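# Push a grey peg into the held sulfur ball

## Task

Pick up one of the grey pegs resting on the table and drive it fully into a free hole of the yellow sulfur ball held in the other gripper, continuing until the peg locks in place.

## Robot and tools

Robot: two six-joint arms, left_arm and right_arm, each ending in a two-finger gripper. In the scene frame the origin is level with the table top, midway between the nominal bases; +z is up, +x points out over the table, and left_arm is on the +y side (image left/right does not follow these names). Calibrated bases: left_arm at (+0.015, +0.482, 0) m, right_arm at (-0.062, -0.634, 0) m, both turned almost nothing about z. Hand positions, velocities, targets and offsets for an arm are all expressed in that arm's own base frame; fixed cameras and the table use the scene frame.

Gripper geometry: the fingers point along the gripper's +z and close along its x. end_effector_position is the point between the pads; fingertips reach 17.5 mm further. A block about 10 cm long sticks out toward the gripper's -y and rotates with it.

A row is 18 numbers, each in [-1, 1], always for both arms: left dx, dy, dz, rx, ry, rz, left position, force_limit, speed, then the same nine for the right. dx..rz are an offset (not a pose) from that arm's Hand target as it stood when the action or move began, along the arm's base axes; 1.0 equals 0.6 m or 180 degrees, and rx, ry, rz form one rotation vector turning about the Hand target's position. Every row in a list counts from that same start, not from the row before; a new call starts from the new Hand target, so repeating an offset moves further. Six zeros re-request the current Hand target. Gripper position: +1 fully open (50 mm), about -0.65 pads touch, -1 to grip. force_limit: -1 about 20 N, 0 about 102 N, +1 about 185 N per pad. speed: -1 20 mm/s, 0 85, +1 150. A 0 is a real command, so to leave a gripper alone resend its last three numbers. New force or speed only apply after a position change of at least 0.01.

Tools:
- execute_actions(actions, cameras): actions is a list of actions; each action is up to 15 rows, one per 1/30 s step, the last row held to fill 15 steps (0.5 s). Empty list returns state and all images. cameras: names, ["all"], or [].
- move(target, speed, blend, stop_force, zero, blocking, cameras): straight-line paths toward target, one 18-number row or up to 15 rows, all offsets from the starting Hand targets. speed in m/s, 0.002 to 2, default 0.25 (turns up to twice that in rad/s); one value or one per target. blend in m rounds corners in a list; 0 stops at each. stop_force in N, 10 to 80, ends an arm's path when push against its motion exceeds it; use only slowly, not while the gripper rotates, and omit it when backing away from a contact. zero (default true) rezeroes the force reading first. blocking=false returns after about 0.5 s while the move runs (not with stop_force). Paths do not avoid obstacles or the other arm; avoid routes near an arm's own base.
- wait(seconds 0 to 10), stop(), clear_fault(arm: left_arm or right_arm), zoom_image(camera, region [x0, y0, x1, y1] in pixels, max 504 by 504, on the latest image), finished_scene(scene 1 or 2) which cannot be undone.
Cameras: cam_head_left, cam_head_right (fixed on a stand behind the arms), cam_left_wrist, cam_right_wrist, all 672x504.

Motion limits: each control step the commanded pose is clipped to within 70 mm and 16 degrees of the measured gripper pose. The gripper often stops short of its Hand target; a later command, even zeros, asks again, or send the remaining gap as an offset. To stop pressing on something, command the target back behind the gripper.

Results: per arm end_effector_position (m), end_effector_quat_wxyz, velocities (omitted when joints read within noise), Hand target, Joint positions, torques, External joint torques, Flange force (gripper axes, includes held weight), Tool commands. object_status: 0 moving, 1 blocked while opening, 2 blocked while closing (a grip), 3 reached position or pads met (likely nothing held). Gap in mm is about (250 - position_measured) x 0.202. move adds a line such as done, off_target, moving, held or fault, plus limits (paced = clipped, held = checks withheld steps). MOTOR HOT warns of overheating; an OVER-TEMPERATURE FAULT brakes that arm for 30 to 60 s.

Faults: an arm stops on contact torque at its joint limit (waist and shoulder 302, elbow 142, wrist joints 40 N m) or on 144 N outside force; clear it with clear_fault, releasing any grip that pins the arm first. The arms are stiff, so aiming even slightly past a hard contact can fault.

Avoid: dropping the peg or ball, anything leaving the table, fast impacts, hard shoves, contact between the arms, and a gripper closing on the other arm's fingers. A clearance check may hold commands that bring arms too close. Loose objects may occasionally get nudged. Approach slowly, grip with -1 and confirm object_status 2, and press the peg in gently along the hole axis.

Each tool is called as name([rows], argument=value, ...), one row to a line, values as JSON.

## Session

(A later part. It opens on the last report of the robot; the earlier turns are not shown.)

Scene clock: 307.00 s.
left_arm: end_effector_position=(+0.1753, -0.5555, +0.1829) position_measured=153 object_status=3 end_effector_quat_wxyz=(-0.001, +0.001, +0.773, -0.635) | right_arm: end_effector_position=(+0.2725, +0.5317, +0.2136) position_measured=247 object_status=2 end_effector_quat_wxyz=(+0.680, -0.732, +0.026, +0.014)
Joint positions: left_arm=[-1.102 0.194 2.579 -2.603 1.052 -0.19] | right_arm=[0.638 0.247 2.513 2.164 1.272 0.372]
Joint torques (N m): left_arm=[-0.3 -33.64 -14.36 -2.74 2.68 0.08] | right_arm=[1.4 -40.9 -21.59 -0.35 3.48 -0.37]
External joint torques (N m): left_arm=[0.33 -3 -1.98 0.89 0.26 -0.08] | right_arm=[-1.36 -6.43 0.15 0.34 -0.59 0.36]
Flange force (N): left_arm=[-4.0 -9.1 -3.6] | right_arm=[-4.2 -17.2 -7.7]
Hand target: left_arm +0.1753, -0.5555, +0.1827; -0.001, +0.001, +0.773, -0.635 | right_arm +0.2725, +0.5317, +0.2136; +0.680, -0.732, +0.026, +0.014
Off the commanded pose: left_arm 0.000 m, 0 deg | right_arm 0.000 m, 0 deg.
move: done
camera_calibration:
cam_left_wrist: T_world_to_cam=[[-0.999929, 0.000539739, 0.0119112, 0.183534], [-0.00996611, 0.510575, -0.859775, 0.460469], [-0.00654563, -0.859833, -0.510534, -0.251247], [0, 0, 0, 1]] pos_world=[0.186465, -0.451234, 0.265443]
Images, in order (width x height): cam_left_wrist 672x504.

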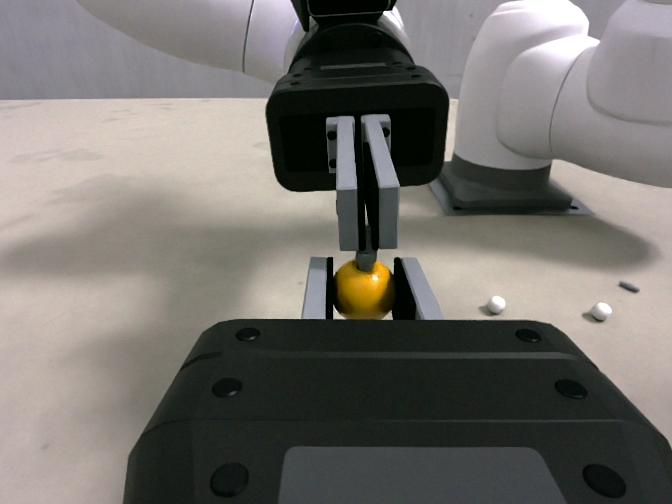

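move(target=[0,0,0,0,0,0,-0.192157,1,1,0.0008,-0.0002,-0.0200,0,0,0,-1,1,0], speed=0.006, stop_force=40, cameras=["cam_left_wrist"])

move([
  [0,0,0,0,0,0,-0.192157,1,1,0.0,0.0001,0.0063,0,0,0,-1,1,0],
  [0,0,0,0,0,0,-0.192157,1,1,0.0,0.0001,0.0063,0,0,0,-0.3,0,0],
  [0,0,0,0,0,0,-0.192157,1,1,0.0,0.002,0.065,0,0,0,-0.3,0,0],
  [0,0,0,0,0,0,-0.192157,1,1,0,-0.05,0.1,-0.18,-0.0089,0,-0.3,0,0],
  [0,0,0,0,0,0,-0.192157,1,1,0,-0.021,0.04,-0.366,-0.0089,0,-0.3,0,0],
], speed=[0.02,0.02,0.04,0.15,0.15], blend=[0,0,0.005,0.01,0], cameras=["cam_left_wrist","cam_right_wrist"])

zoom_image(camera="cam_right_wrist", region=[330, 220, 375, 265])

zoom_image(camera="cam_left_wrist", region=[342, 225, 392, 285])

Scene clock: 309.67 s.
left_arm: end_effector_position=(+0.1753, -0.5555, +0.1826) position_measured=153 object_status=3 end_effector_quat_wxyz=(-0.001, +0.001, +0.773, -0.635) | right_arm: end_effector_position=(+0.2728, +0.5317, +0.2082) position_measured=247 object_status=2 end_effector_quat_wxyz=(+0.681, -0.732, +0.026, +0.014)
Joint positions: left_arm=[-1.102 0.195 2.579 -2.603 1.052 -0.19] | right_arm=[0.638 0.261 2.515 2.168 1.282 0.358]
Joint torques (N m): left_arm=[-0.71 -61.52 -33.57 -4.62 17.68 0.13] | right_arm=[-0.87 -16.2 -1.24 -4.04 -11.36 -0.09]
External joint torques (N m): left_arm=[0.7 24.93 17.23 2.78 -14.74 -0.13] | right_arm=[0.76 -31.7 -19.53 4.05 14.25 0.09]
Flange force (N): left_arm=[-6.4 32.6 10.0] | right_arm=[-7.1 -61.9 -5.8]
Hand target: left_arm +0.1753, -0.5555, +0.1827; -0.001, +0.001, +0.773, -0.635 | right_arm +0.2728, +0.5317, +0.2082; +0.681, -0.732, +0.026, +0.014 (not the last commanded pose)
Off the commanded pose: left_arm 0.000 m, 0 deg | right_arm 0.007 m, 0 deg.
move: contact (right_arm)
camera_calibration:
cam_left_wrist: T_world_to_cam=[[-0.999927, 0.000652563, 0.0121006, 0.183437], [-0.0100674, 0.511077, -0.859476, 0.460376], [-0.00674522, -0.859535, -0.511033, -0.251097], [0, 0, 0, 1]] pos_world=[0.186365, -0.451234, 0.265143]
Images, in order (width x height): cam_left_wrist 672x504.

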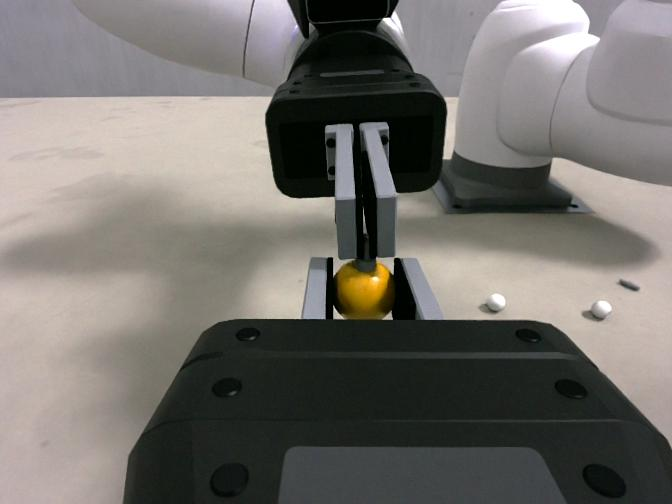

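Scene clock: 316.03 s.
left_arm: end_effector_position=(+0.1753, -0.5555, +0.1827) position_measured=153 object_status=3 end_effector_quat_wxyz=(-0.001, +0.001, +0.773, -0.635) | right_arm: end_effector_position=(+0.2728, +0.5191, +0.2322) position_measured=198 object_status=3 end_effector_quat_wxyz=(-0.173, +0.985, -0.021, +0.012)
Joint positions: left_arm=[-1.101 0.194 2.579 -2.603 1.052 -0.19] | right_arm=[0.94 0.006 2.063 0.252 0.786 2.4]
Joint torques (N m): left_arm=[-1.77 -34.67 -14.43 -2.14 3.08 0.08] | right_arm=[0.07 -34.8 -39.71 4.71 -0.67 -0.14]
External joint torques (N m): left_arm=[1.76 -1.91 -1.73 0.32 -0.14 -0.08] | right_arm=[-0.15 -5.53 0.03 -0.52 -0.19 0.15]
Flange force (N): left_arm=[-6.5 -6.5 -3.4] | right_arm=[-4.8 5.4 -7.1]
Hand target: left_arm +0.1753, -0.5555, +0.1827; -0.001, +0.001, +0.773, -0.635 | right_arm +0.2728, +0.5191, +0.2322; -0.173, +0.985, -0.021, +0.012
Off the commanded pose: left_arm 0.000 m, 0 deg | right_arm 0.000 m, 0 deg.
move: done
camera_calibration:
cam_right_wrist: T_world_to_cam=[[0.99912, -0.0307009, 0.0285888, -0.252603], [-0.0302619, -0.999419, -0.0156646, 0.553245], [0.0290531, 0.0147857, -0.999469, 0.344334], [0, 0, 0, 1]] pos_world=[0.259119, 0.540077, 0.360039]
Images, in order (width x height): cam_left_wrist 672x504, cam_right_wrist 672x504.

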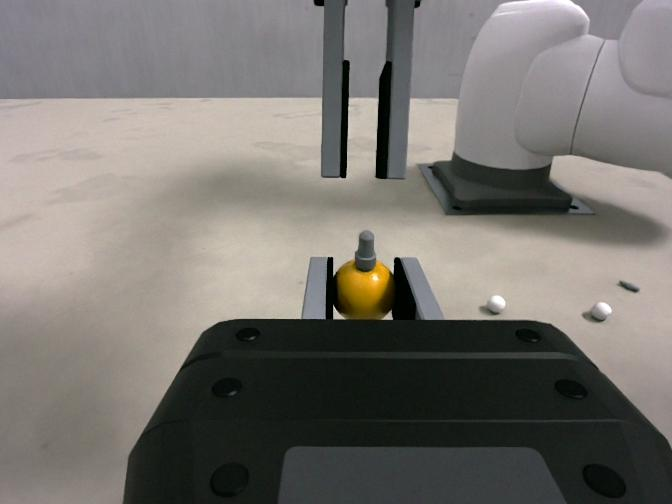

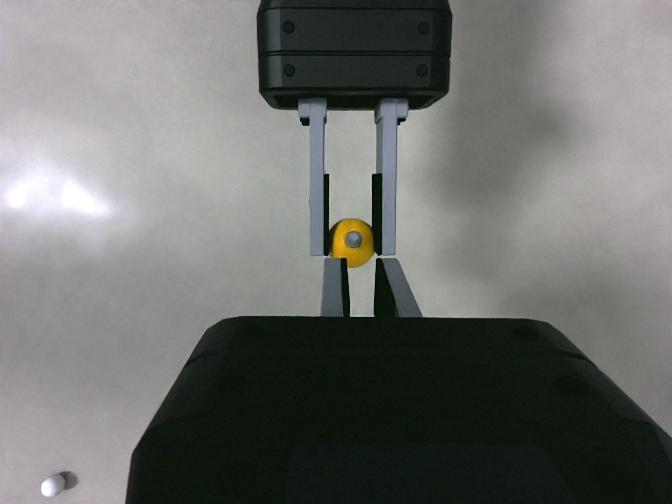

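Scaled by 11.200 from the camera's 672x504 image, which has a finer 960x720 frame.

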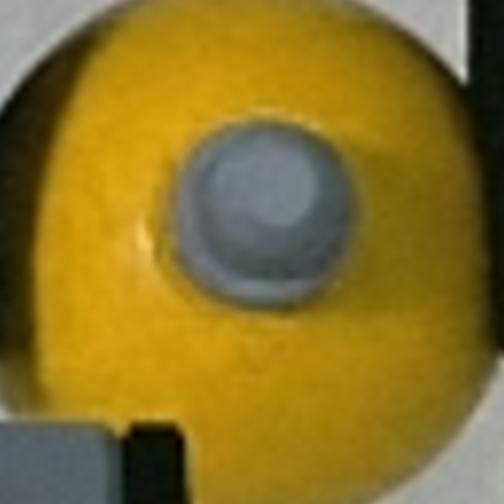

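Scaled by 8.400 from the camera's 672x504 image, which has a finer 960x720 frame.

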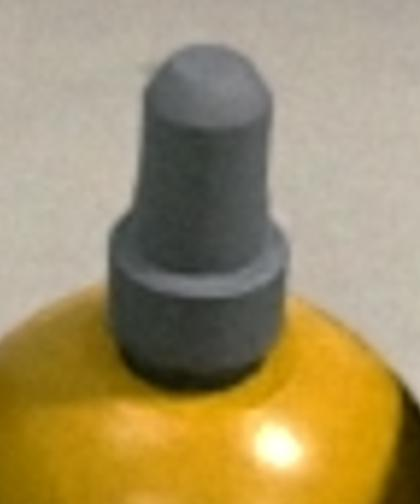

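move([
  [0,0,0,0,0,0,-0.192157,1,1,0,-0.04,0.08,0.18,0.0,0,-0.3,0,0],
  [0,0,0,0,0,0,-0.192157,1,1,0,0.023,0.03,0.366,0.0089,0,-0.3,0,0],
  [0,0,0,0,0,0,-0.192157,1,1,0,0.0212,-0.0325,0.366,0.0089,0,-0.3,0,0],
  [0,0,0,0,0,0,-0.192157,1,1,0,0.0212,-0.0325,0.366,0.0089,0,-1,1,0],
], speed=[0.15,0.15,0.05,0.05], blend=[0.01,0.004,0,0], cameras=["cam_left_wrist"])

zoom_image(camera="cam_left_wrist", region=[342, 225, 392, 285])

Scene clock: 322.90 s.
left_arm: end_effector_position=(+0.1753, -0.5555, +0.1827) position_measured=153 object_status=3 end_effector_quat_wxyz=(-0.001, +0.001, +0.773, -0.635) | right_arm: end_effector_position=(+0.2728, +0.5318, +0.2127) position_measured=249 object_status=3 end_effector_quat_wxyz=(+0.681, -0.732, +0.026, +0.014)
Joint positions: left_arm=[-1.101 0.194 2.579 -2.603 1.052 -0.19] | right_arm=[0.638 0.25 2.513 2.165 1.274 0.369]
Joint torques (N m): left_arm=[-0.22 -34.16 -14.83 -2.71 3.02 0.09] | right_arm=[1.62 -42.49 -21.02 -0.35 3.42 -0.09]
External joint torques (N m): left_arm=[0.18 -2.41 -1.52 0.88 -0.08 -0.09] | right_arm=[-1.79 -4.53 -0.24 0.36 -0.54 0.08]
Flange force (N): left_arm=[-3.4 -8.3 -3.1] | right_arm=[-1.4 -12.0 -6.4]
Hand target: left_arm +0.1753, -0.5555, +0.1827; -0.001, +0.001, +0.773, -0.635 | right_arm +0.2728, +0.5318, +0.2127; +0.681, -0.732, +0.026, +0.014
Off the commanded pose: left_arm 0.000 m, 0 deg | right_arm 0.000 m, 0 deg.
move: done
camera_calibration:
cam_left_wrist: T_world_to_cam=[[-0.999927, 0.000654424, 0.0121001, 0.183437], [-0.0100671, 0.51093, -0.859563, 0.460418], [-0.0067448, -0.859622, -0.510886, -0.251125], [0, 0, 0, 1]] pos_world=[0.186365, -0.451234, 0.265243]
Images, in order (width x height): cam_left_wrist 672x504.

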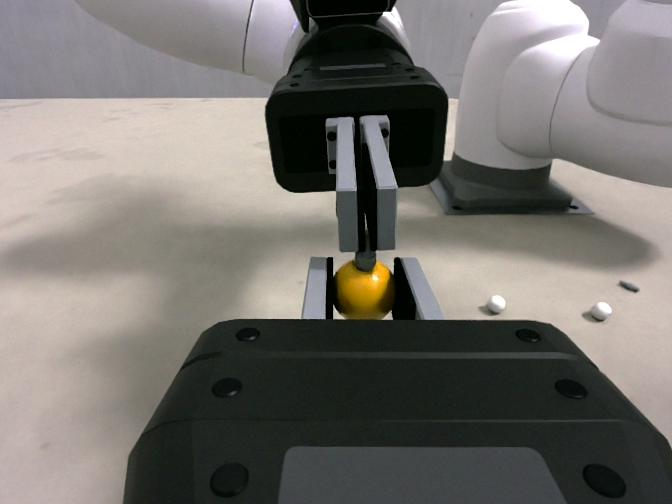

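Scaled by 8.400 from the camera's 672x504 image, which has a finer 960x720 frame.

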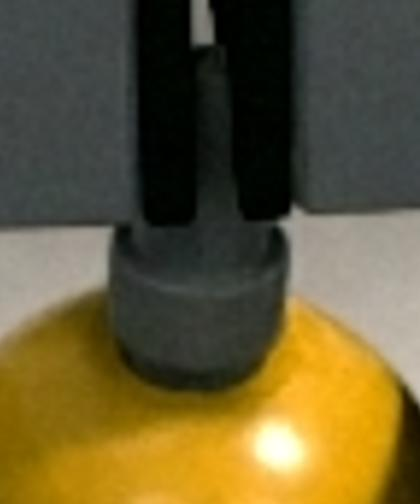

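move([
  [0,0,0,0,0,0,-0.192157,1,1,0,0,0,0,0,0,-0.48,0,0],
  [0,0,0,0,0,0,-0.192157,1,1,0,0,0,0,0,0,-1,0,-0.5],
  [0,0,0,0,0,0,-0.192157,1,1,0,0.0,0.0067,0,0,0,-1,0,-0.5],
  [0,0,0,0,0,0,-0.192157,1,1,0.0012,-0.0047,0.0038,0.0389,0.01,0,-1,0,-0.5],
], speed=0.02, cameras=["cam_left_wrist"])

zoom_image(camera="cam_left_wrist", region=[342, 225, 392, 285])

Scene clock: 328.90 s.
left_arm: end_effector_position=(+0.1753, -0.5555, +0.1827) position_measured=153 object_status=3 end_effector_quat_wxyz=(-0.001, +0.001, +0.773, -0.635) | right_arm: end_effector_position=(+0.2735, +0.5290, +0.2150) position_measured=241 object_status=2 end_effector_quat_wxyz=(+0.724, -0.689, +0.036, +0.027)
Joint positions: left_arm=[-1.101 0.194 2.579 -2.603 1.052 -0.19] | right_arm=[0.629 0.335 2.526 2.206 1.451 0.315]
Joint torques (N m): left_arm=[-1.25 -34.09 -15.04 -2.65 2.99 0.08] | right_arm=[0.83 -47 -17.53 -0.31 3.57 -0.03]
External joint torques (N m): left_arm=[1.28 -2.57 -1.32 0.81 -0.04 -0.08] | right_arm=[-1.03 -4.69 0.28 0.29 -0.62 0.02]
Flange force (N): left_arm=[-5.9 -8.1 -5.0] | right_arm=[-3.0 -13.5 -3.2]
Hand target: left_arm +0.1753, -0.5555, +0.1827; -0.001, +0.001, +0.773, -0.635 | right_arm +0.2735, +0.5290, +0.2150; +0.724, -0.689, +0.036, +0.027
Off the commanded pose: left_arm 0.000 m, 0 deg | right_arm 0.000 m, 0 deg.
move: done
Images, in order (width x height): cam_left_wrist 672x504.

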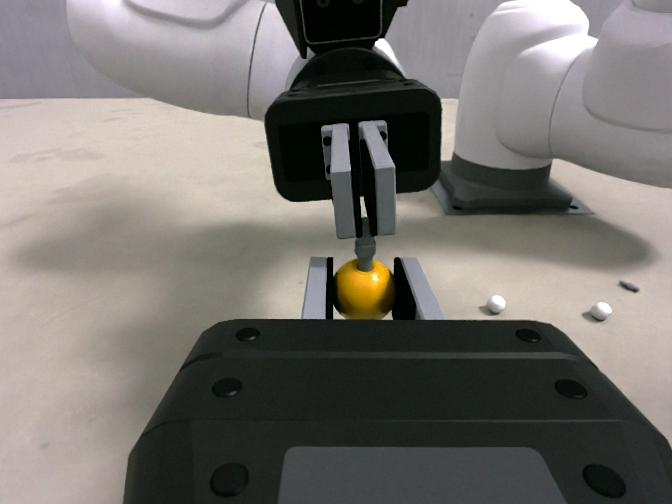

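Scaled by 8.400 from the camera's 672x504 image, which has a finer 960x720 frame.

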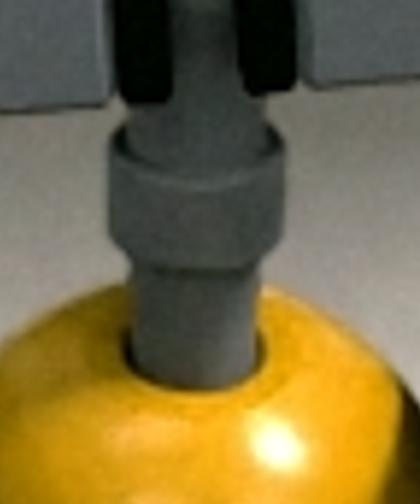

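move(target=[0,0,0,0,0,0,-0.192157,1,1,-0.0006,0.0,-0.0230,0,0,0,-1,0,-0.5], speed=0.006, stop_force=60, cameras=["cam_left_wrist"])

zoom_image(camera="cam_left_wrist", region=[342, 235, 392, 295])

Scene clock: 331.40 s.
left_arm: end_effector_position=(+0.1753, -0.5554, +0.1826) position_measured=153 object_status=3 end_effector_quat_wxyz=(-0.001, +0.001, +0.773, -0.634) | right_arm: end_effector_position=(+0.2733, +0.5290, +0.2062) position_measured=241 object_status=2 end_effector_quat_wxyz=(+0.724, -0.689, +0.036, +0.027)
Joint positions: left_arm=[-1.101 0.194 2.579 -2.603 1.052 -0.19] | right_arm=[0.63 0.359 2.529 2.209 1.467 0.293]
Joint torques (N m): left_arm=[-0.64 -69.3 -36.55 -4.63 21.66 0.18] | right_arm=[-3.81 -14.12 5.26 -3.18 -15.86 -0.16]
External joint torques (N m): left_arm=[0.61 32.58 20.33 2.81 -18.71 -0.18] | right_arm=[3.83 -39.3 -21.38 3.15 18.83 0.16]
Flange force (N): left_arm=[-7.1 43.0 17.6] | right_arm=[-13.3 -76.6 9.6]
Hand target: left_arm +0.1753, -0.5555, +0.1827; -0.001, +0.001, +0.773, -0.635 | right_arm +0.2733, +0.5290, +0.2062; +0.724, -0.689, +0.036, +0.027 (not the last commanded pose)
Off the commanded pose: left_arm 0.000 m, 0 deg | right_arm 0.005 m, 0 deg.
move: contact (right_arm)
camera_calibration:
cam_left_wrist: T_world_to_cam=[[-0.999927, 0.000651823, 0.0121002, 0.183437], [-0.0100671, 0.511121, -0.85945, 0.460389], [-0.00674487, -0.859508, -0.511077, -0.251073], [0, 0, 0, 1]] pos_world=[0.186365, -0.451234, 0.265143]
Images, in order (width x height): cam_left_wrist 672x504.

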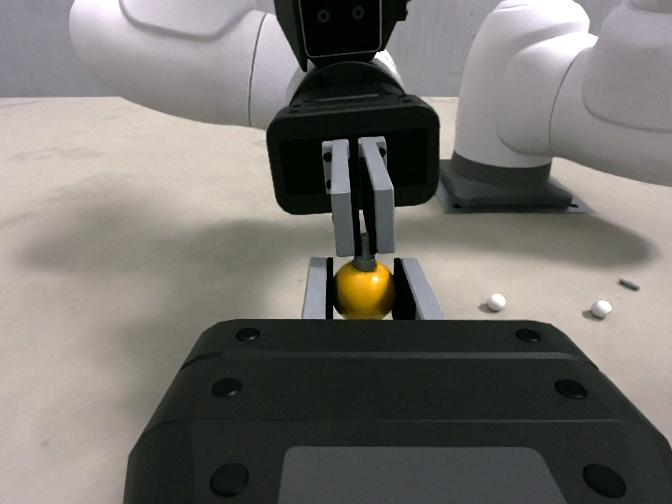

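Scaled by 8.400 from the camera's 672x504 image, which has a finer 960x720 frame.

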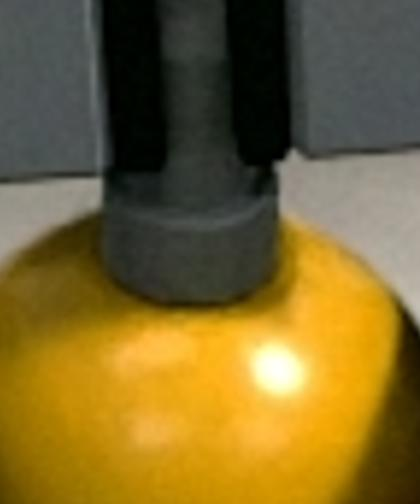

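move([
  [0,0,0,0,0,0,-0.192157,1,1,-0.0038,-0.0018,-0.0013,0.0167,-0.0278,0,-1,0,-0.5],
  [0,0,0,0,0,0,-0.192157,1,1,0.0022,-0.0018,-0.0013,0.0167,0.0278,0,-1,0,-0.5],
  [0,0,0,0,0,0,-0.192157,1,1,0.0022,0,0,0,0.0278,0,-1,0,-0.5],
  [0,0,0,0,0,0,-0.192157,1,1,-0.0038,0,0,0,-0.0278,0,-1,0,-0.5],
  [0,0,0,0,0,0,-0.192157,1,1,-0.0038,0.0018,0.0013,-0.0167,-0.0278,0,-1,0,-0.5],
  [0,0,0,0,0,0,-0.192157,1,1,0.0022,0.0018,0.0013,-0.0167,0.0278,0,-1,0,-0.5],
  [0,0,0,0,0,0,-0.192157,1,1,0.0022,0.0036,0.0025,-0.0333,0.0278,0,-1,0,-0.5],
  [0,0,0,0,0,0,-0.192157,1,1,-0.0038,0.0036,0.0025,-0.0333,-0.0278,0,-1,0,-0.5],
  [0,0,0,0,0,0,-0.192157,1,1,-0.0038,0.0053,0.0038,-0.05,-0.0278,0,-1,0,-0.5],
  [0,0,0,0,0,0,-0.192157,1,1,0.0022,0.0053,0.0038,-0.05,0.0278,0,-1,0,-0.5],
  [0,0,0,0,0,0,-0.192157,1,1,-0.0008,0.0036,0.0025,-0.0333,0,0,-1,0,-0.5],
], speed=0.08, blend=0.0003, cameras=["cam_left_wrist"])

zoom_image(camera="cam_left_wrist", region=[342, 235, 392, 295])

move(target=[0,0,0,0,0,0,-0.192157,1,1,0,0.0002,0.0095,0,0,0,-1,0,-0.5], speed=0.012, cameras=["cam_left_wrist"])

zoom_image(camera="cam_left_wrist", region=[342, 235, 392, 295])

Scene clock: 342.33 s.
left_arm: end_effector_position=(+0.1753, -0.5555, +0.1827) position_measured=153 object_status=3 end_effector_quat_wxyz=(-0.001, +0.001, +0.773, -0.635) | right_arm: end_effector_position=(+0.2728, +0.5312, +0.2077) position_measured=241 object_status=2 end_effector_quat_wxyz=(+0.687, -0.726, +0.037, +0.026)
Joint positions: left_arm=[-1.101 0.194 2.579 -2.603 1.052 -0.19] | right_arm=[0.636 0.275 2.518 2.175 1.309 0.374]
Joint torques (N m): left_arm=[1.81 -63.96 -38.47 -6.11 18.83 0.01] | right_arm=[2.81 -14.24 1.97 -5.7 -12.42 -0.05]
External joint torques (N m): left_arm=[-1.77 27.33 22.3 4.29 -15.9 -0.01] | right_arm=[-2.78 -34.78 -22.2 5.69 15.35 0.05]
Flange force (N): left_arm=[-0.5 37.7 8.0] | right_arm=[-4.8 -68.3 -8.2]
Hand target: left_arm +0.1753, -0.5555, +0.1827; -0.001, +0.001, +0.773, -0.635 | right_arm +0.2728, +0.5312, +0.2077; +0.687, -0.726, +0.037, +0.026
Off the commanded pose: left_arm 0.000 m, 0 deg | right_arm 0.000 m, 0 deg.
move: done
camera_calibration:
cam_left_wrist: T_world_to_cam=[[-0.999928, 0.000706863, 0.0120143, 0.183484], [-0.00996695, 0.510887, -0.85959, 0.460387], [-0.00674554, -0.859648, -0.510842, -0.251148], [0, 0, 0, 1]] pos_world=[0.186365, -0.451234, 0.265243]
Images, in order (width x height): cam_left_wrist 672x504.

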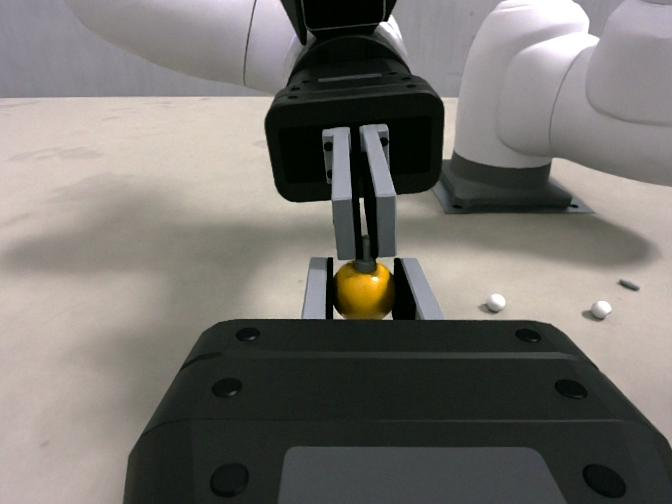

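Scaled by 8.400 from the camera's 672x504 image, which has a finer 960x720 frame.

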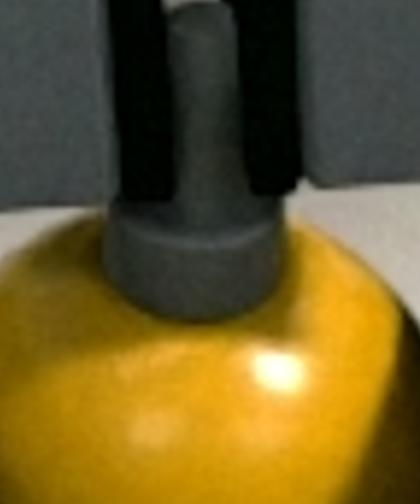

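Scene clock: 343.07 s.
left_arm: end_effector_position=(+0.1753, -0.5555, +0.1827) position_measured=153 object_status=3 end_effector_quat_wxyz=(-0.001, +0.001, +0.773, -0.635) | right_arm: end_effector_position=(+0.2728, +0.5313, +0.2133) position_measured=241 object_status=2 end_effector_quat_wxyz=(+0.687, -0.726, +0.037, +0.026)
Joint positions: left_arm=[-1.101 0.194 2.579 -2.603 1.052 -0.19] | right_arm=[0.636 0.26 2.516 2.171 1.299 0.388]
Joint torques (N m): left_arm=[0.07 -33.3 -14.21 -2.95 2.27 0.08] | right_arm=[1.9 -44.44 -20.37 -0.6 4.23 -0.2]
External joint torques (N m): left_arm=[-0.02 -3.43 -2.02 1.11 0.67 -0.08] | right_arm=[-1.75 -3.83 -0.36 0.57 -1.31 0.2]
Flange force (N): left_arm=[-3.6 -9.3 -4.1] | right_arm=[-1.5 -12.0 -4.3]
Hand target: left_arm +0.1753, -0.5555, +0.1827; -0.001, +0.001, +0.773, -0.635 | right_arm +0.2728, +0.5313, +0.2134; +0.687, -0.726, +0.037, +0.026
Off the commanded pose: left_arm 0.000 m, 0 deg | right_arm 0.000 m, 0 deg.
move: done
camera_calibration:
cam_left_wrist: T_world_to_cam=[[-0.999927, 0.000570436, 0.0120486, 0.183513], [-0.0100668, 0.510811, -0.859634, 0.460384], [-0.00664495, -0.859693, -0.510768, -0.251206], [0, 0, 0, 1]] pos_world=[0.186465, -0.451234, 0.265243]
Images, in order (width x height): cam_left_wrist 672x504.

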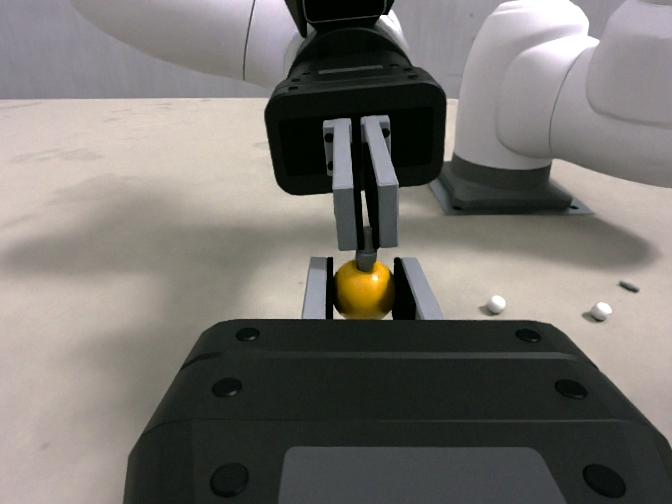

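Scaled by 8.400 from the camera's 672x504 image, which has a finer 960x720 frame.

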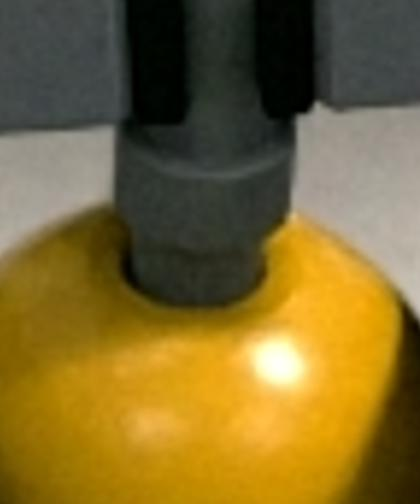

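move(target=[0,0,0,0,0,0,-0.192157,1,1,0.0004,-0.0002,-0.0230,0,0,0,-1,0,-0.5], speed=0.006, stop_force=78)

move(target=[0,0,0,0,0,0,-0.192157,1,1,0,0,-0.0015,0,0,0,-1,0,-0.5], speed=0.004, cameras=["cam_left_wrist"])

zoom_image(camera="cam_left_wrist", region=[342, 235, 392, 295])

Scene clock: 345.67 s.
left_arm: end_effector_position=(+0.1753, -0.5555, +0.1826) position_measured=153 object_status=3 end_effector_quat_wxyz=(-0.001, +0.001, +0.773, -0.635) | right_arm: end_effector_position=(+0.2730, +0.5313, +0.2063) position_measured=241 object_status=2 end_effector_quat_wxyz=(+0.687, -0.725, +0.037, +0.025)
Joint positions: left_arm=[-1.101 0.195 2.579 -2.603 1.052 -0.19] | right_arm=[0.636 0.279 2.518 2.176 1.312 0.37]
Joint torques (N m): left_arm=[-1.89 -80.87 -49.55 -5.97 28.18 0.1] | right_arm=[-1.1 2.39 10.44 -6.46 -21.96 -0.19]
External joint torques (N m): left_arm=[1.92 44.19 33.46 4.16 -25.25 -0.1] | right_arm=[1.07 -51.09 -30.26 6.44 24.87 0.19]
Flange force (N): left_arm=[-8.0 63.4 14.0] | right_arm=[-14.5 -96.7 -8.9]
Hand target: left_arm +0.1753, -0.5555, +0.1827; -0.001, +0.001, +0.773, -0.635 | right_arm +0.2730, +0.5313, +0.2063; +0.687, -0.725, +0.037, +0.025 (not the last commanded pose)
Off the commanded pose: left_arm 0.000 m, 0 deg | right_arm 0.007 m, 0 deg.
move: contact (right_arm)

Scene clock: 346.37 s.
left_arm: end_effector_position=(+0.1753, -0.5555, +0.1827) position_measured=153 object_status=3 end_effector_quat_wxyz=(-0.001, +0.001, +0.773, -0.635) | right_arm: end_effector_position=(+0.2730, +0.5313, +0.2054) position_measured=241 object_status=2 end_effector_quat_wxyz=(+0.687, -0.725, +0.037, +0.025)
Joint positions: left_arm=[-1.101 0.194 2.579 -2.603 1.052 -0.19] | right_arm=[0.636 0.282 2.518 2.176 1.314 0.368]
Joint torques (N m): left_arm=[-2.19 -87.22 -54.01 -6.24 31.54 0.15] | right_arm=[-1.93 8.5 14.16 -7.02 -25.47 -0.19]
External joint torques (N m): left_arm=[2.19 50.52 37.84 4.42 -28.6 -0.15] | right_arm=[1.81 -57.53 -34.09 7.02 28.38 0.18]
Flange force (N): left_arm=[-8.6 73.1 17.0] | right_arm=[-16.7 -108.4 -9.2]
Hand target: left_arm +0.1753, -0.5555, +0.1827; -0.001, +0.001, +0.773, -0.635 | right_arm +0.2730, +0.5313, +0.2054; +0.687, -0.725, +0.037, +0.025
Off the commanded pose: left_arm 0.000 m, 0 deg | right_arm 0.000 m, 0 deg.
move: done
camera_calibration:
cam_left_wrist: T_world_to_cam=[[-0.999927, 0.000654424, 0.0121001, 0.183437], [-0.0100671, 0.51093, -0.859563, 0.460418], [-0.0067448, -0.859622, -0.510886, -0.251125], [0, 0, 0, 1]] pos_world=[0.186365, -0.451234, 0.265243]
Images, in order (width x height): cam_left_wrist 672x504.

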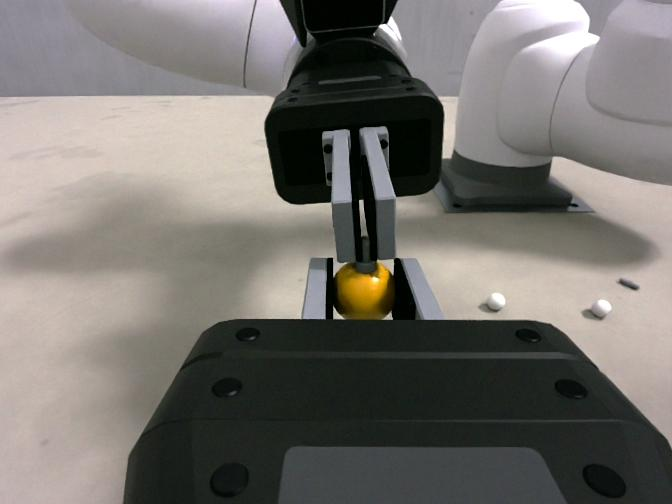

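Scaled by 8.400 from the camera's 672x504 image, which has a finer 960x720 frame.

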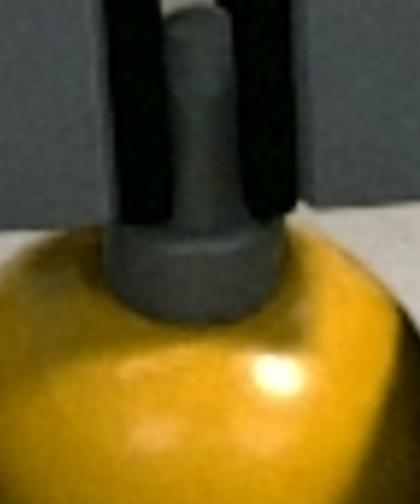

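move([
  [0,0,0,0,0,0,-0.192157,1,1,0.0,0.0001,0.0105,0,0,0,-1,0,-0.5],
  [0,0,0,0,0,0,-0.192157,1,1,0.0,0.0001,0.0105,0,0,0,-0.3,0,0],
  [0,0,0,0,0,0,-0.192157,1,1,0.0,0.002,0.065,0,0,0,-0.3,0,0],
  [0,0,0,0,0,0,-0.192157,1,1,0,-0.05,0.1,-0.18,-0.0189,0,-0.3,0,0],
  [0,0,0,0,0,0,-0.192157,1,1,0,-0.021,0.045,-0.372,-0.0189,0,-0.3,0,0],
], speed=[0.02,0.02,0.04,0.15,0.15], blend=[0,0,0.005,0.01,0], cameras=["cam_left_wrist","cam_right_wrist"])

zoom_image(camera="cam_right_wrist", region=[330, 220, 375, 265])

zoom_image(camera="cam_left_wrist", region=[342, 225, 392, 285])

Scene clock: 357.07 s.
left_arm: end_effector_position=(+0.1753, -0.5555, +0.1827) position_measured=153 object_status=3 end_effector_quat_wxyz=(-0.001, +0.001, +0.773, -0.635) | right_arm: end_effector_position=(+0.2730, +0.5187, +0.2324) position_measured=198 object_status=3 end_effector_quat_wxyz=(-0.174, +0.984, -0.026, +0.019)
Joint positions: left_arm=[-1.101 0.194 2.579 -2.603 1.052 -0.19] | right_arm=[0.947 0.002 2.068 0.232 0.772 2.428]
Joint torques (N m): left_arm=[-1.53 -34.15 -14.49 -2.16 3.1 0.08] | right_arm=[0.52 -34.56 -40.05 4.35 -0.61 0.04]
External joint torques (N m): left_arm=[1.52 -2.62 -1.86 0.33 -0.15 -0.08] | right_arm=[-0.68 -5.14 0.42 -0.19 -0.29 -0.04]
Flange force (N): left_arm=[-5.5 -8.5 -3.9] | right_arm=[-3.2 6.8 -6.3]
Hand target: left_arm +0.1753, -0.5555, +0.1827; -0.001, +0.001, +0.773, -0.635 | right_arm +0.2730, +0.5187, +0.2324; -0.174, +0.984, -0.026, +0.019
Off the commanded pose: left_arm 0.000 m, 0 deg | right_arm 0.000 m, 0 deg.
move: done
camera_calibration:
cam_right_wrist: T_world_to_cam=[[0.998179, -0.0431697, 0.042135, -0.249293], [-0.0425176, -0.998964, -0.0162531, 0.556059], [0.0427929, 0.014432, -0.99898, 0.340819], [0, 0, 0, 1]] pos_world=[0.257897, 0.539802, 0.360013]
Images, in order (width x height): cam_left_wrist 672x504, cam_right_wrist 672x504.

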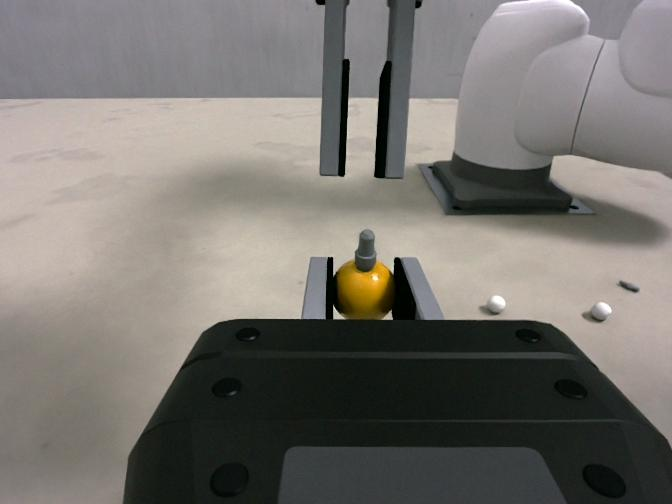

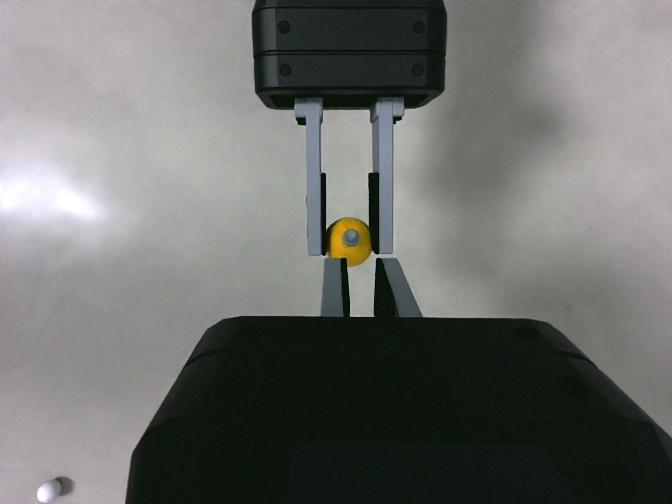

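Scaled by 11.200 from the camera's 672x504 image, which has a finer 960x720 frame.

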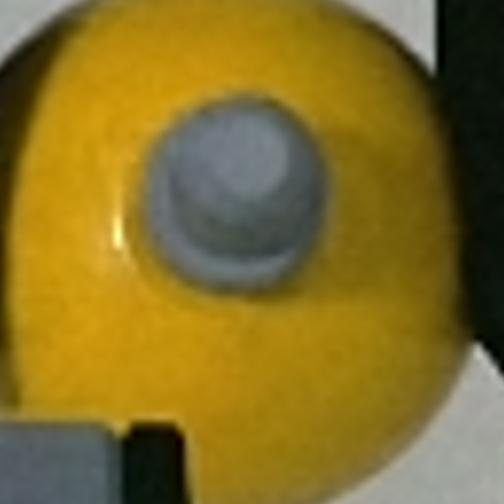

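Scaled by 8.400 from the camera's 672x504 image, which has a finer 960x720 frame.

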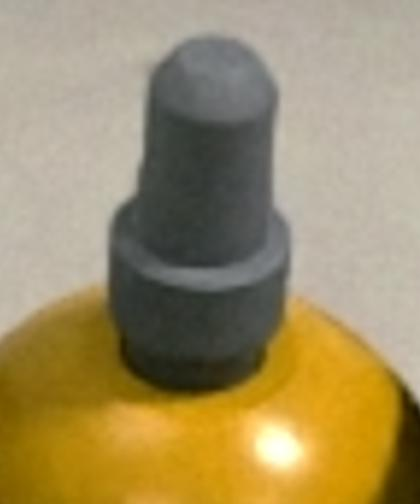

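move([
  [0,0,0,0,0,0,-0.192157,1,1,0,-0.04,0.08,0.18,0.0,0,-0.3,0,0],
  [0,0,0,0,0,0,-0.192157,1,1,0,0.031,0.03,0.36,0.0124,0,-0.3,0,0],
  [0,0,0,0,0,0,-0.192157,1,1,0.0,0.031,0.005,0.36,0.0124,0,-1,-1,0.5],
], speed=[0.15,0.15,0.05], blend=[0.01,0.004,0], cameras=["cam_left_wrist"])

zoom_image(camera="cam_left_wrist", region=[305, 165, 425, 285])

Scene clock: 367.90 s.
left_arm: end_effector_position=(+0.1753, -0.5555, +0.1827) position_measured=153 object_status=3 end_effector_quat_wxyz=(-0.001, +0.001, +0.773, -0.635) | right_arm: end_effector_position=(+0.2730, +0.5373, +0.2354) position_measured=251 object_status=3 end_effector_quat_wxyz=(-0.673, +0.738, -0.035, -0.015)
Joint positions: left_arm=[-1.101 0.194 2.579 -2.603 1.052 -0.19] | right_arm=[0.656 0.182 2.496 2.162 1.199 0.453]
Joint torques (N m): left_arm=[-1.81 -34.01 -14.48 -2.19 3.09 0.11] | right_arm=[0.56 -38.53 -25.23 0.24 3.18 -0.14]
External joint torques (N m): left_arm=[1.84 -2.6 -1.7 0.36 -0.16 -0.11] | right_arm=[-0.68 -4.87 0.64 -0.25 -0.37 0.14]
Flange force (N): left_arm=[-6.4 -8.4 -4.6] | right_arm=[-4.2 -11.6 -7.7]
Hand target: left_arm +0.1753, -0.5555, +0.1827; -0.001, +0.001, +0.773, -0.635 | right_arm +0.2730, +0.5373, +0.2354; -0.673, +0.738, -0.035, -0.015
Off the commanded pose: left_arm 0.000 m, 0 deg | right_arm 0.000 m, 0 deg.
move: done
Images, in order (width x height): cam_left_wrist 672x504.

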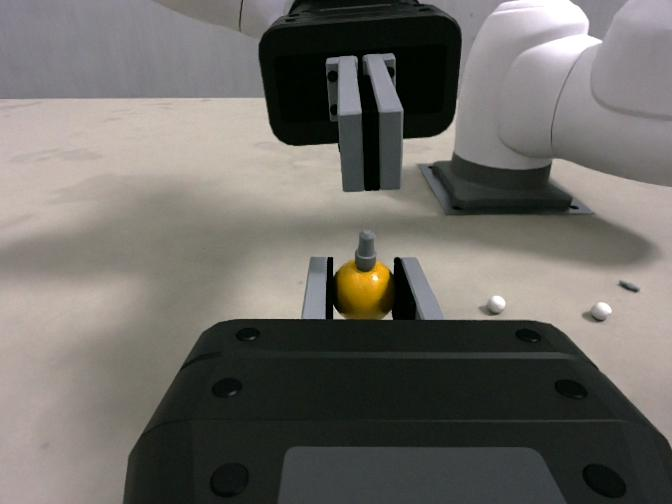

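Scaled by 4.200 from the camera's 672x504 image, which has a finer 960x720 frame.

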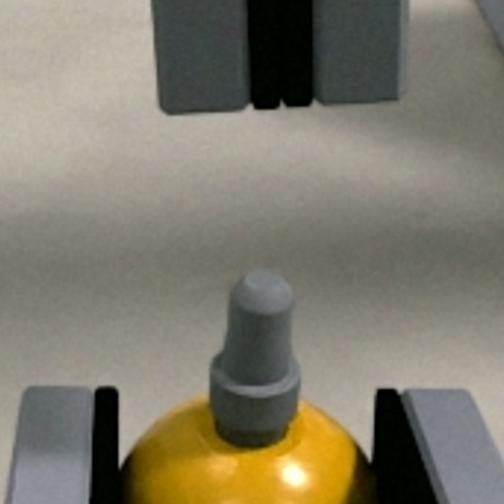

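move(target=[0,0,0,0,0,0,-0.192157,1,1,0.0005,0.0,-0.0290,0,0,0,-1,-1,0.5], speed=0.05)

move(target=[0,0,0,0,0,0,-0.192157,1,1,-0.0015,0.0,-0.0250,0,0,0,-1,-1,0.5], speed=0.006, stop_force=75, cameras=["cam_left_wrist"])

zoom_image(camera="cam_left_wrist", region=[347, 245, 383, 290])

Scene clock: 369.37 s.
left_arm: end_effector_position=(+0.1753, -0.5555, +0.1827) position_measured=153 object_status=3 end_effector_quat_wxyz=(-0.001, +0.001, +0.773, -0.635) | right_arm: end_effector_position=(+0.2733, +0.5373, +0.2180) position_measured=251 object_status=3 end_effector_quat_wxyz=(-0.673, +0.738, -0.035, -0.015)
Joint positions: left_arm=[-1.101 0.194 2.579 -2.603 1.052 -0.19] | right_arm=[0.655 0.224 2.504 2.177 1.228 0.408]
Joint torques (N m): left_arm=[-1.86 -34.56 -14.52 -2.19 3.12 0.05] | right_arm=[0.39 -38.52 -23.42 0.05 3.26 -0.34]
External joint torques (N m): left_arm=[1.86 -2.08 -1.69 0.36 -0.19 -0.05] | right_arm=[-0.48 -7.48 0.84 -0.08 -0.41 0.33]
Flange force (N): left_arm=[-6.7 -7.0 -3.9] | right_arm=[-7.1 -18.5 -9.4]
Hand target: left_arm +0.1753, -0.5555, +0.1827; -0.001, +0.001, +0.773, -0.635 | right_arm +0.2733, +0.5373, +0.2180; -0.673, +0.738, -0.035, -0.015
Off the commanded pose: left_arm 0.000 m, 0 deg | right_arm 0.000 m, 0 deg.
move: done

Scene clock: 371.37 s.
left_arm: end_effector_position=(+0.1753, -0.5555, +0.1826) position_measured=153 object_status=3 end_effector_quat_wxyz=(-0.001, +0.001, +0.773, -0.635) | right_arm: end_effector_position=(+0.2729, +0.5373, +0.2112) position_measured=251 object_status=3 end_effector_quat_wxyz=(-0.674, +0.738, -0.035, -0.015)
Joint positions: left_arm=[-1.101 0.195 2.579 -2.603 1.052 -0.19] | right_arm=[0.656 0.241 2.508 2.184 1.24 0.39]
Joint torques (N m): left_arm=[0.57 -80.94 -50.63 -6.91 28.18 0.06] | right_arm=[1.18 4.36 12.42 -8.07 -21.15 -0.21]
External joint torques (N m): left_arm=[-0.5 44.03 34.25 5.06 -25.23 -0.06] | right_arm=[-1.25 -51.34 -34.33 8.03 24.03 0.21]
Flange force (N): left_arm=[-3.3 62.4 14.7] | right_arm=[-8.5 -95.7 -13.7]
Hand target: left_arm +0.1753, -0.5555, +0.1827; -0.001, +0.001, +0.773, -0.635 | right_arm +0.2729, +0.5373, +0.2112; -0.674, +0.738, -0.035, -0.015 (not the last commanded pose)
Off the commanded pose: left_arm 0.000 m, 0 deg | right_arm 0.008 m, 0 deg.
move: contact (right_arm)
camera_calibration:
cam_left_wrist: T_world_to_cam=[[-0.999927, 0.000652563, 0.0121006, 0.183437], [-0.0100674, 0.511077, -0.859476, 0.460376], [-0.00674522, -0.859535, -0.511033, -0.251097], [0, 0, 0, 1]] pos_world=[0.186365, -0.451234, 0.265143]
Images, in order (width x height): cam_left_wrist 672x504.

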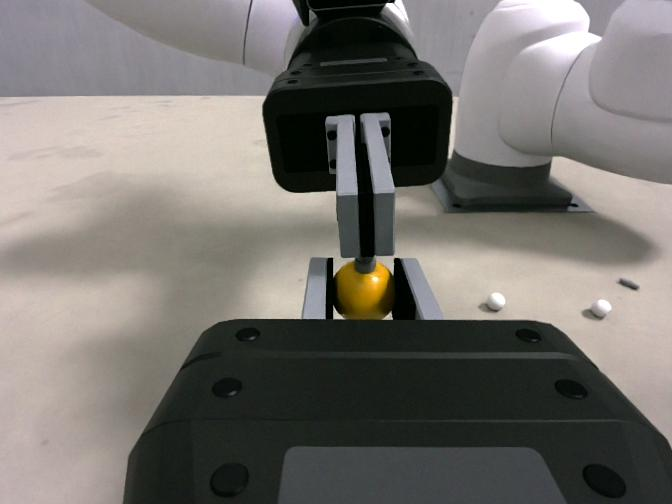

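Scaled by 11.200 from the camera's 672x504 image, which has a finer 960x720 frame.

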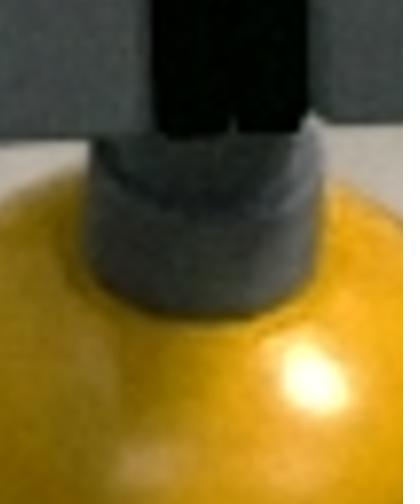

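move([
  [0,0,0,0,0,0,-0.192157,1,1,0,0.0035,-0.0008,0,0,0,-1,-1,0.5],
  [0,0,0,0,0,0,-0.192157,1,1,0,-0.0025,-0.0008,0,0,0,-1,-1,0.5],
  [0,0,0,0,0,0,-0.192157,1,1,0.0025,0.0,-0.0012,0,0,0,-1,-1,0.5],
  [0,0,0,0,0,0,-0.192157,1,1,-0.0025,0.0,-0.0012,0,0,0,-1,-1,0.5],
  [0,0,0,0,0,0,-0.192157,1,1,0,0.0035,-0.0015,0,0,0,-1,-1,0.5],
  [0,0,0,0,0,0,-0.192157,1,1,0,-0.0015,-0.0015,0,0,0,-1,-1,0.5],
  [0,0,0,0,0,0,-0.192157,1,1,0.0025,0.001,-0.0015,0,0,0,-1,-1,0.5],
  [0,0,0,0,0,0,-0.192157,1,1,-0.0025,0.001,-0.0015,0,0,0,-1,-1,0.5],
  [0,0,0,0,0,0,-0.192157,1,1,0,0.001,-0.0018,0,0,0,-1,-1,0.5],
], speed=0.01, blend=0.0003, cameras=["cam_left_wrist"])

zoom_image(camera="cam_left_wrist", region=[347, 245, 383, 290])

Scene clock: 374.77 s.
left_arm: end_effector_position=(+0.1753, -0.5555, +0.1827) position_measured=153 object_status=3 end_effector_quat_wxyz=(-0.001, +0.001, +0.773, -0.635) | right_arm: end_effector_position=(+0.2727, +0.5379, +0.2102) position_measured=251 object_status=3 end_effector_quat_wxyz=(-0.674, +0.738, -0.035, -0.015) end_effector_velocity=(+0.002, +0.000, -0.001) end_effector_angular_velocity=(+0.000, +0.006, -0.001)
Joint positions: left_arm=[-1.101 0.194 2.579 -2.603 1.052 -0.19] | right_arm=[0.658 0.244 2.508 2.186 1.241 0.387]
Joint velocities: left_arm=[within noise] | right_arm=[-0.002 0.004 -0.002 -0.001 0.001 0.005]
Joint torques (N m): left_arm=[0.79 -95.99 -62.96 -8.25 36.2 -0.02] | right_arm=[0.79 19.71 23.69 -10.37 -29.1 -0.14]
External joint torques (N m): left_arm=[-0.82 59.33 46.64 6.42 -33.25 0.02] | right_arm=[-0.59 -67.19 -45.43 10.29 31.99 0.13]
Flange force (N): left_arm=[-2.3 87.0 19.9] | right_arm=[-11.7 -124.4 -15.5]
Hand target: left_arm +0.1753, -0.5555, +0.1827; -0.001, +0.001, +0.773, -0.635 | right_arm +0.2729, +0.5379, +0.2102; -0.674, +0.738, -0.035, -0.015
Off the commanded pose: left_arm 0.000 m, 0 deg | right_arm 0.000 m, 0 deg.
move: done
camera_calibration:
cam_left_wrist: T_world_to_cam=[[-0.999927, 0.000569699, 0.0120486, 0.183413], [-0.0100666, 0.510885, -0.85959, 0.460405], [-0.00664516, -0.859649, -0.510842, -0.251167], [0, 0, 0, 1]] pos_world=[0.186365, -0.451234, 0.265243]
Images, in order (width x height): cam_left_wrist 672x504.

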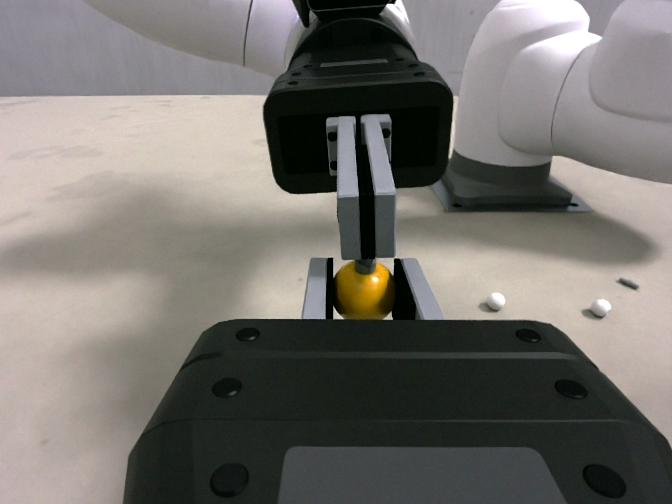

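Scaled by 11.200 from the camera's 672x504 image, which has a finer 960x720 frame.

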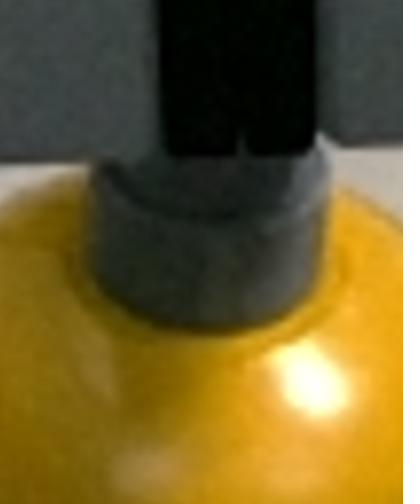

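move([
  [0,0,0,0,0,0,-0.192157,1,1,0,-0.0005,0.01,0,0,0,-1,-1,0.5],
  [0,0,0,0,0,0,-0.192157,1,1,0,-0.010,0.035,0,0,0,-1,-1,0.5],
  [0,0,0,0,0,0,-0.192157,1,1,0,-0.010,0.035,0,0,0,-0.25,-1,0.5],
  [0,0,0,0,0,0,-0.192157,1,1,0.0,-0.0104,0.0022,0,0,0,-0.25,0,0.5],
  [0,0,0,0,0,0,-0.192157,1,1,0.0,-0.0104,0.0022,0,0,0,-1,0,0],
], speed=0.04, cameras=["cam_left_wrist"])

zoom_image(camera="cam_left_wrist", region=[347, 245, 383, 290])

move(target=[0,0,0,0,0,0,-0.192157,1,1,0,0,0.003,0,0,0,-1,0,0], speed=0.006, cameras=["cam_left_wrist"])

zoom_image(camera="cam_left_wrist", region=[347, 245, 383, 290])

Scene clock: 379.50 s.
left_arm: end_effector_position=(+0.1753, -0.5555, +0.1827) position_measured=153 object_status=3 end_effector_quat_wxyz=(-0.001, +0.001, +0.773, -0.635) | right_arm: end_effector_position=(+0.2729, +0.5317, +0.2115) position_measured=241 object_status=2 end_effector_quat_wxyz=(-0.674, +0.738, -0.035, -0.015)
Joint positions: left_arm=[-1.101 0.194 2.579 -2.603 1.052 -0.19] | right_arm=[0.644 0.237 2.515 2.172 1.245 0.391]
Joint torques (N m): left_arm=[-0.88 -33.62 -14.5 -2.6 2.66 0.08] | right_arm=[1.6 -42.06 -22.02 -0.18 3.74 -0.06]
External joint torques (N m): left_arm=[0.83 -3.06 -1.71 0.78 0.28 -0.08] | right_arm=[-1.7 -4.22 0.35 0.17 -0.87 0.06]
Flange force (N): left_arm=[-4.8 -8.8 -4.6] | right_arm=[-2.0 -11.3 -7.1]
Hand target: left_arm +0.1753, -0.5555, +0.1827; -0.001, +0.001, +0.773, -0.635 | right_arm +0.2729, +0.5317, +0.2115; -0.674, +0.738, -0.035, -0.015
Off the commanded pose: left_arm 0.000 m, 0 deg | right_arm 0.000 m, 0 deg.
move: done
camera_calibration:
cam_left_wrist: T_world_to_cam=[[-0.999928, 0.000705835, 0.0120143, 0.183483], [-0.00996716, 0.510931, -0.859564, 0.4604], [-0.00674519, -0.859622, -0.510887, -0.251124], [0, 0, 0, 1]] pos_world=[0.186365, -0.451234, 0.265243]
Images, in order (width x height): cam_left_wrist 672x504.

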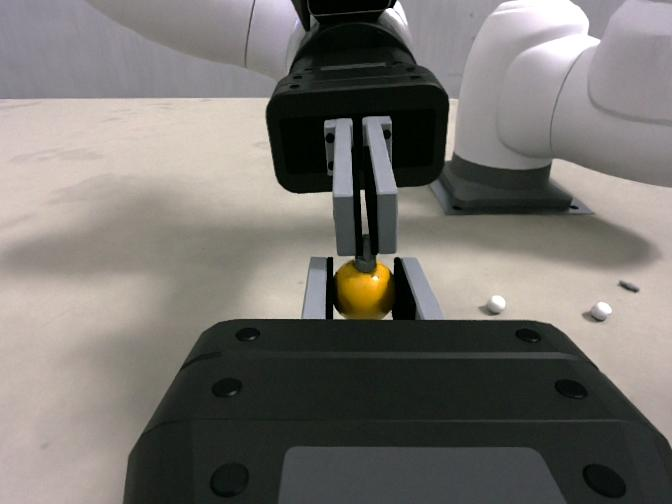

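Scaled by 11.200 from the camera's 672x504 image, which has a finer 960x720 frame.

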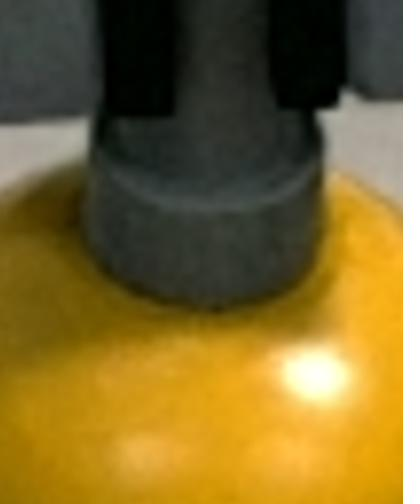

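Scene clock: 380.20 s.
left_arm: end_effector_position=(+0.1753, -0.5555, +0.1827) position_measured=153 object_status=3 end_effector_quat_wxyz=(-0.001, +0.001, +0.773, -0.635) | right_arm: end_effector_position=(+0.2729, +0.5317, +0.2133) position_measured=241 object_status=2 end_effector_quat_wxyz=(-0.674, +0.738, -0.035, -0.015)
Joint positions: left_arm=[-1.101 0.194 2.579 -2.603 1.052 -0.19] | right_arm=[0.644 0.232 2.514 2.17 1.242 0.396]
Joint torques (N m): left_arm=[-1.01 -33.63 -14.37 -2.44 2.83 0.09] | right_arm=[0.48 -41.96 -22.12 -0.08 3.73 -0.03]
External joint torques (N m): left_arm=[1.04 -3.15 -1.87 0.62 0.11 -0.09] | right_arm=[-0.51 -4.19 0.18 0.06 -0.86 0.02]
Flange force (N): left_arm=[-4.9 -9.5 -4.5] | right_arm=[-3.7 -11.4 -4.6]
Hand target: left_arm +0.1753, -0.5555, +0.1827; -0.001, +0.001, +0.773, -0.635 | right_arm +0.2729, +0.5317, +0.2133; -0.674, +0.738, -0.035, -0.015
Off the commanded pose: left_arm 0.000 m, 0 deg | right_arm 0.000 m, 0 deg.
move: done
camera_calibration:
cam_left_wrist: T_world_to_cam=[[-0.999928, 0.000705835, 0.0120143, 0.183483], [-0.00996716, 0.510931, -0.859564, 0.4604], [-0.00674519, -0.859622, -0.510887, -0.251124], [0, 0, 0, 1]] pos_world=[0.186365, -0.451234, 0.265243]
Images, in order (width x height): cam_left_wrist 672x504.

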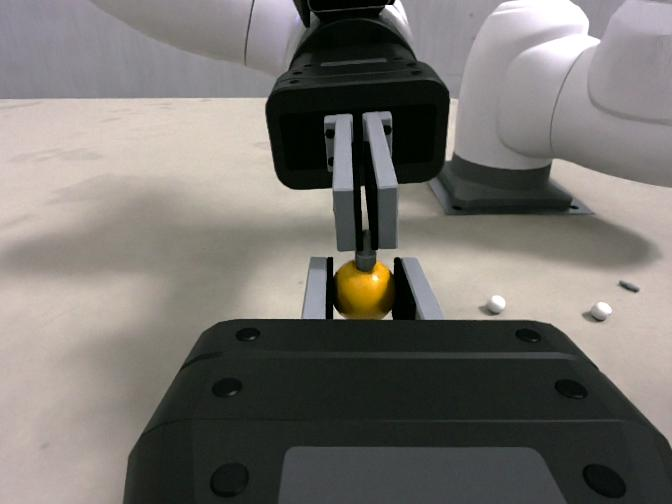

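Scaled by 11.200 from the camera's 672x504 image, which has a finer 960x720 frame.

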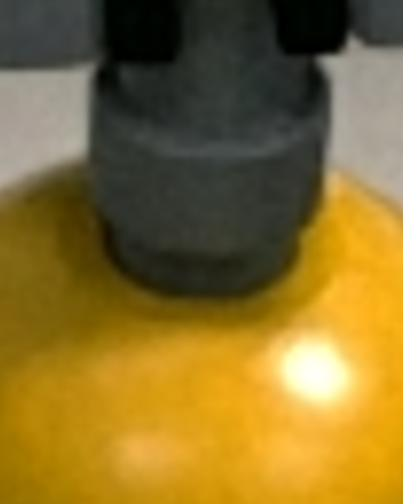

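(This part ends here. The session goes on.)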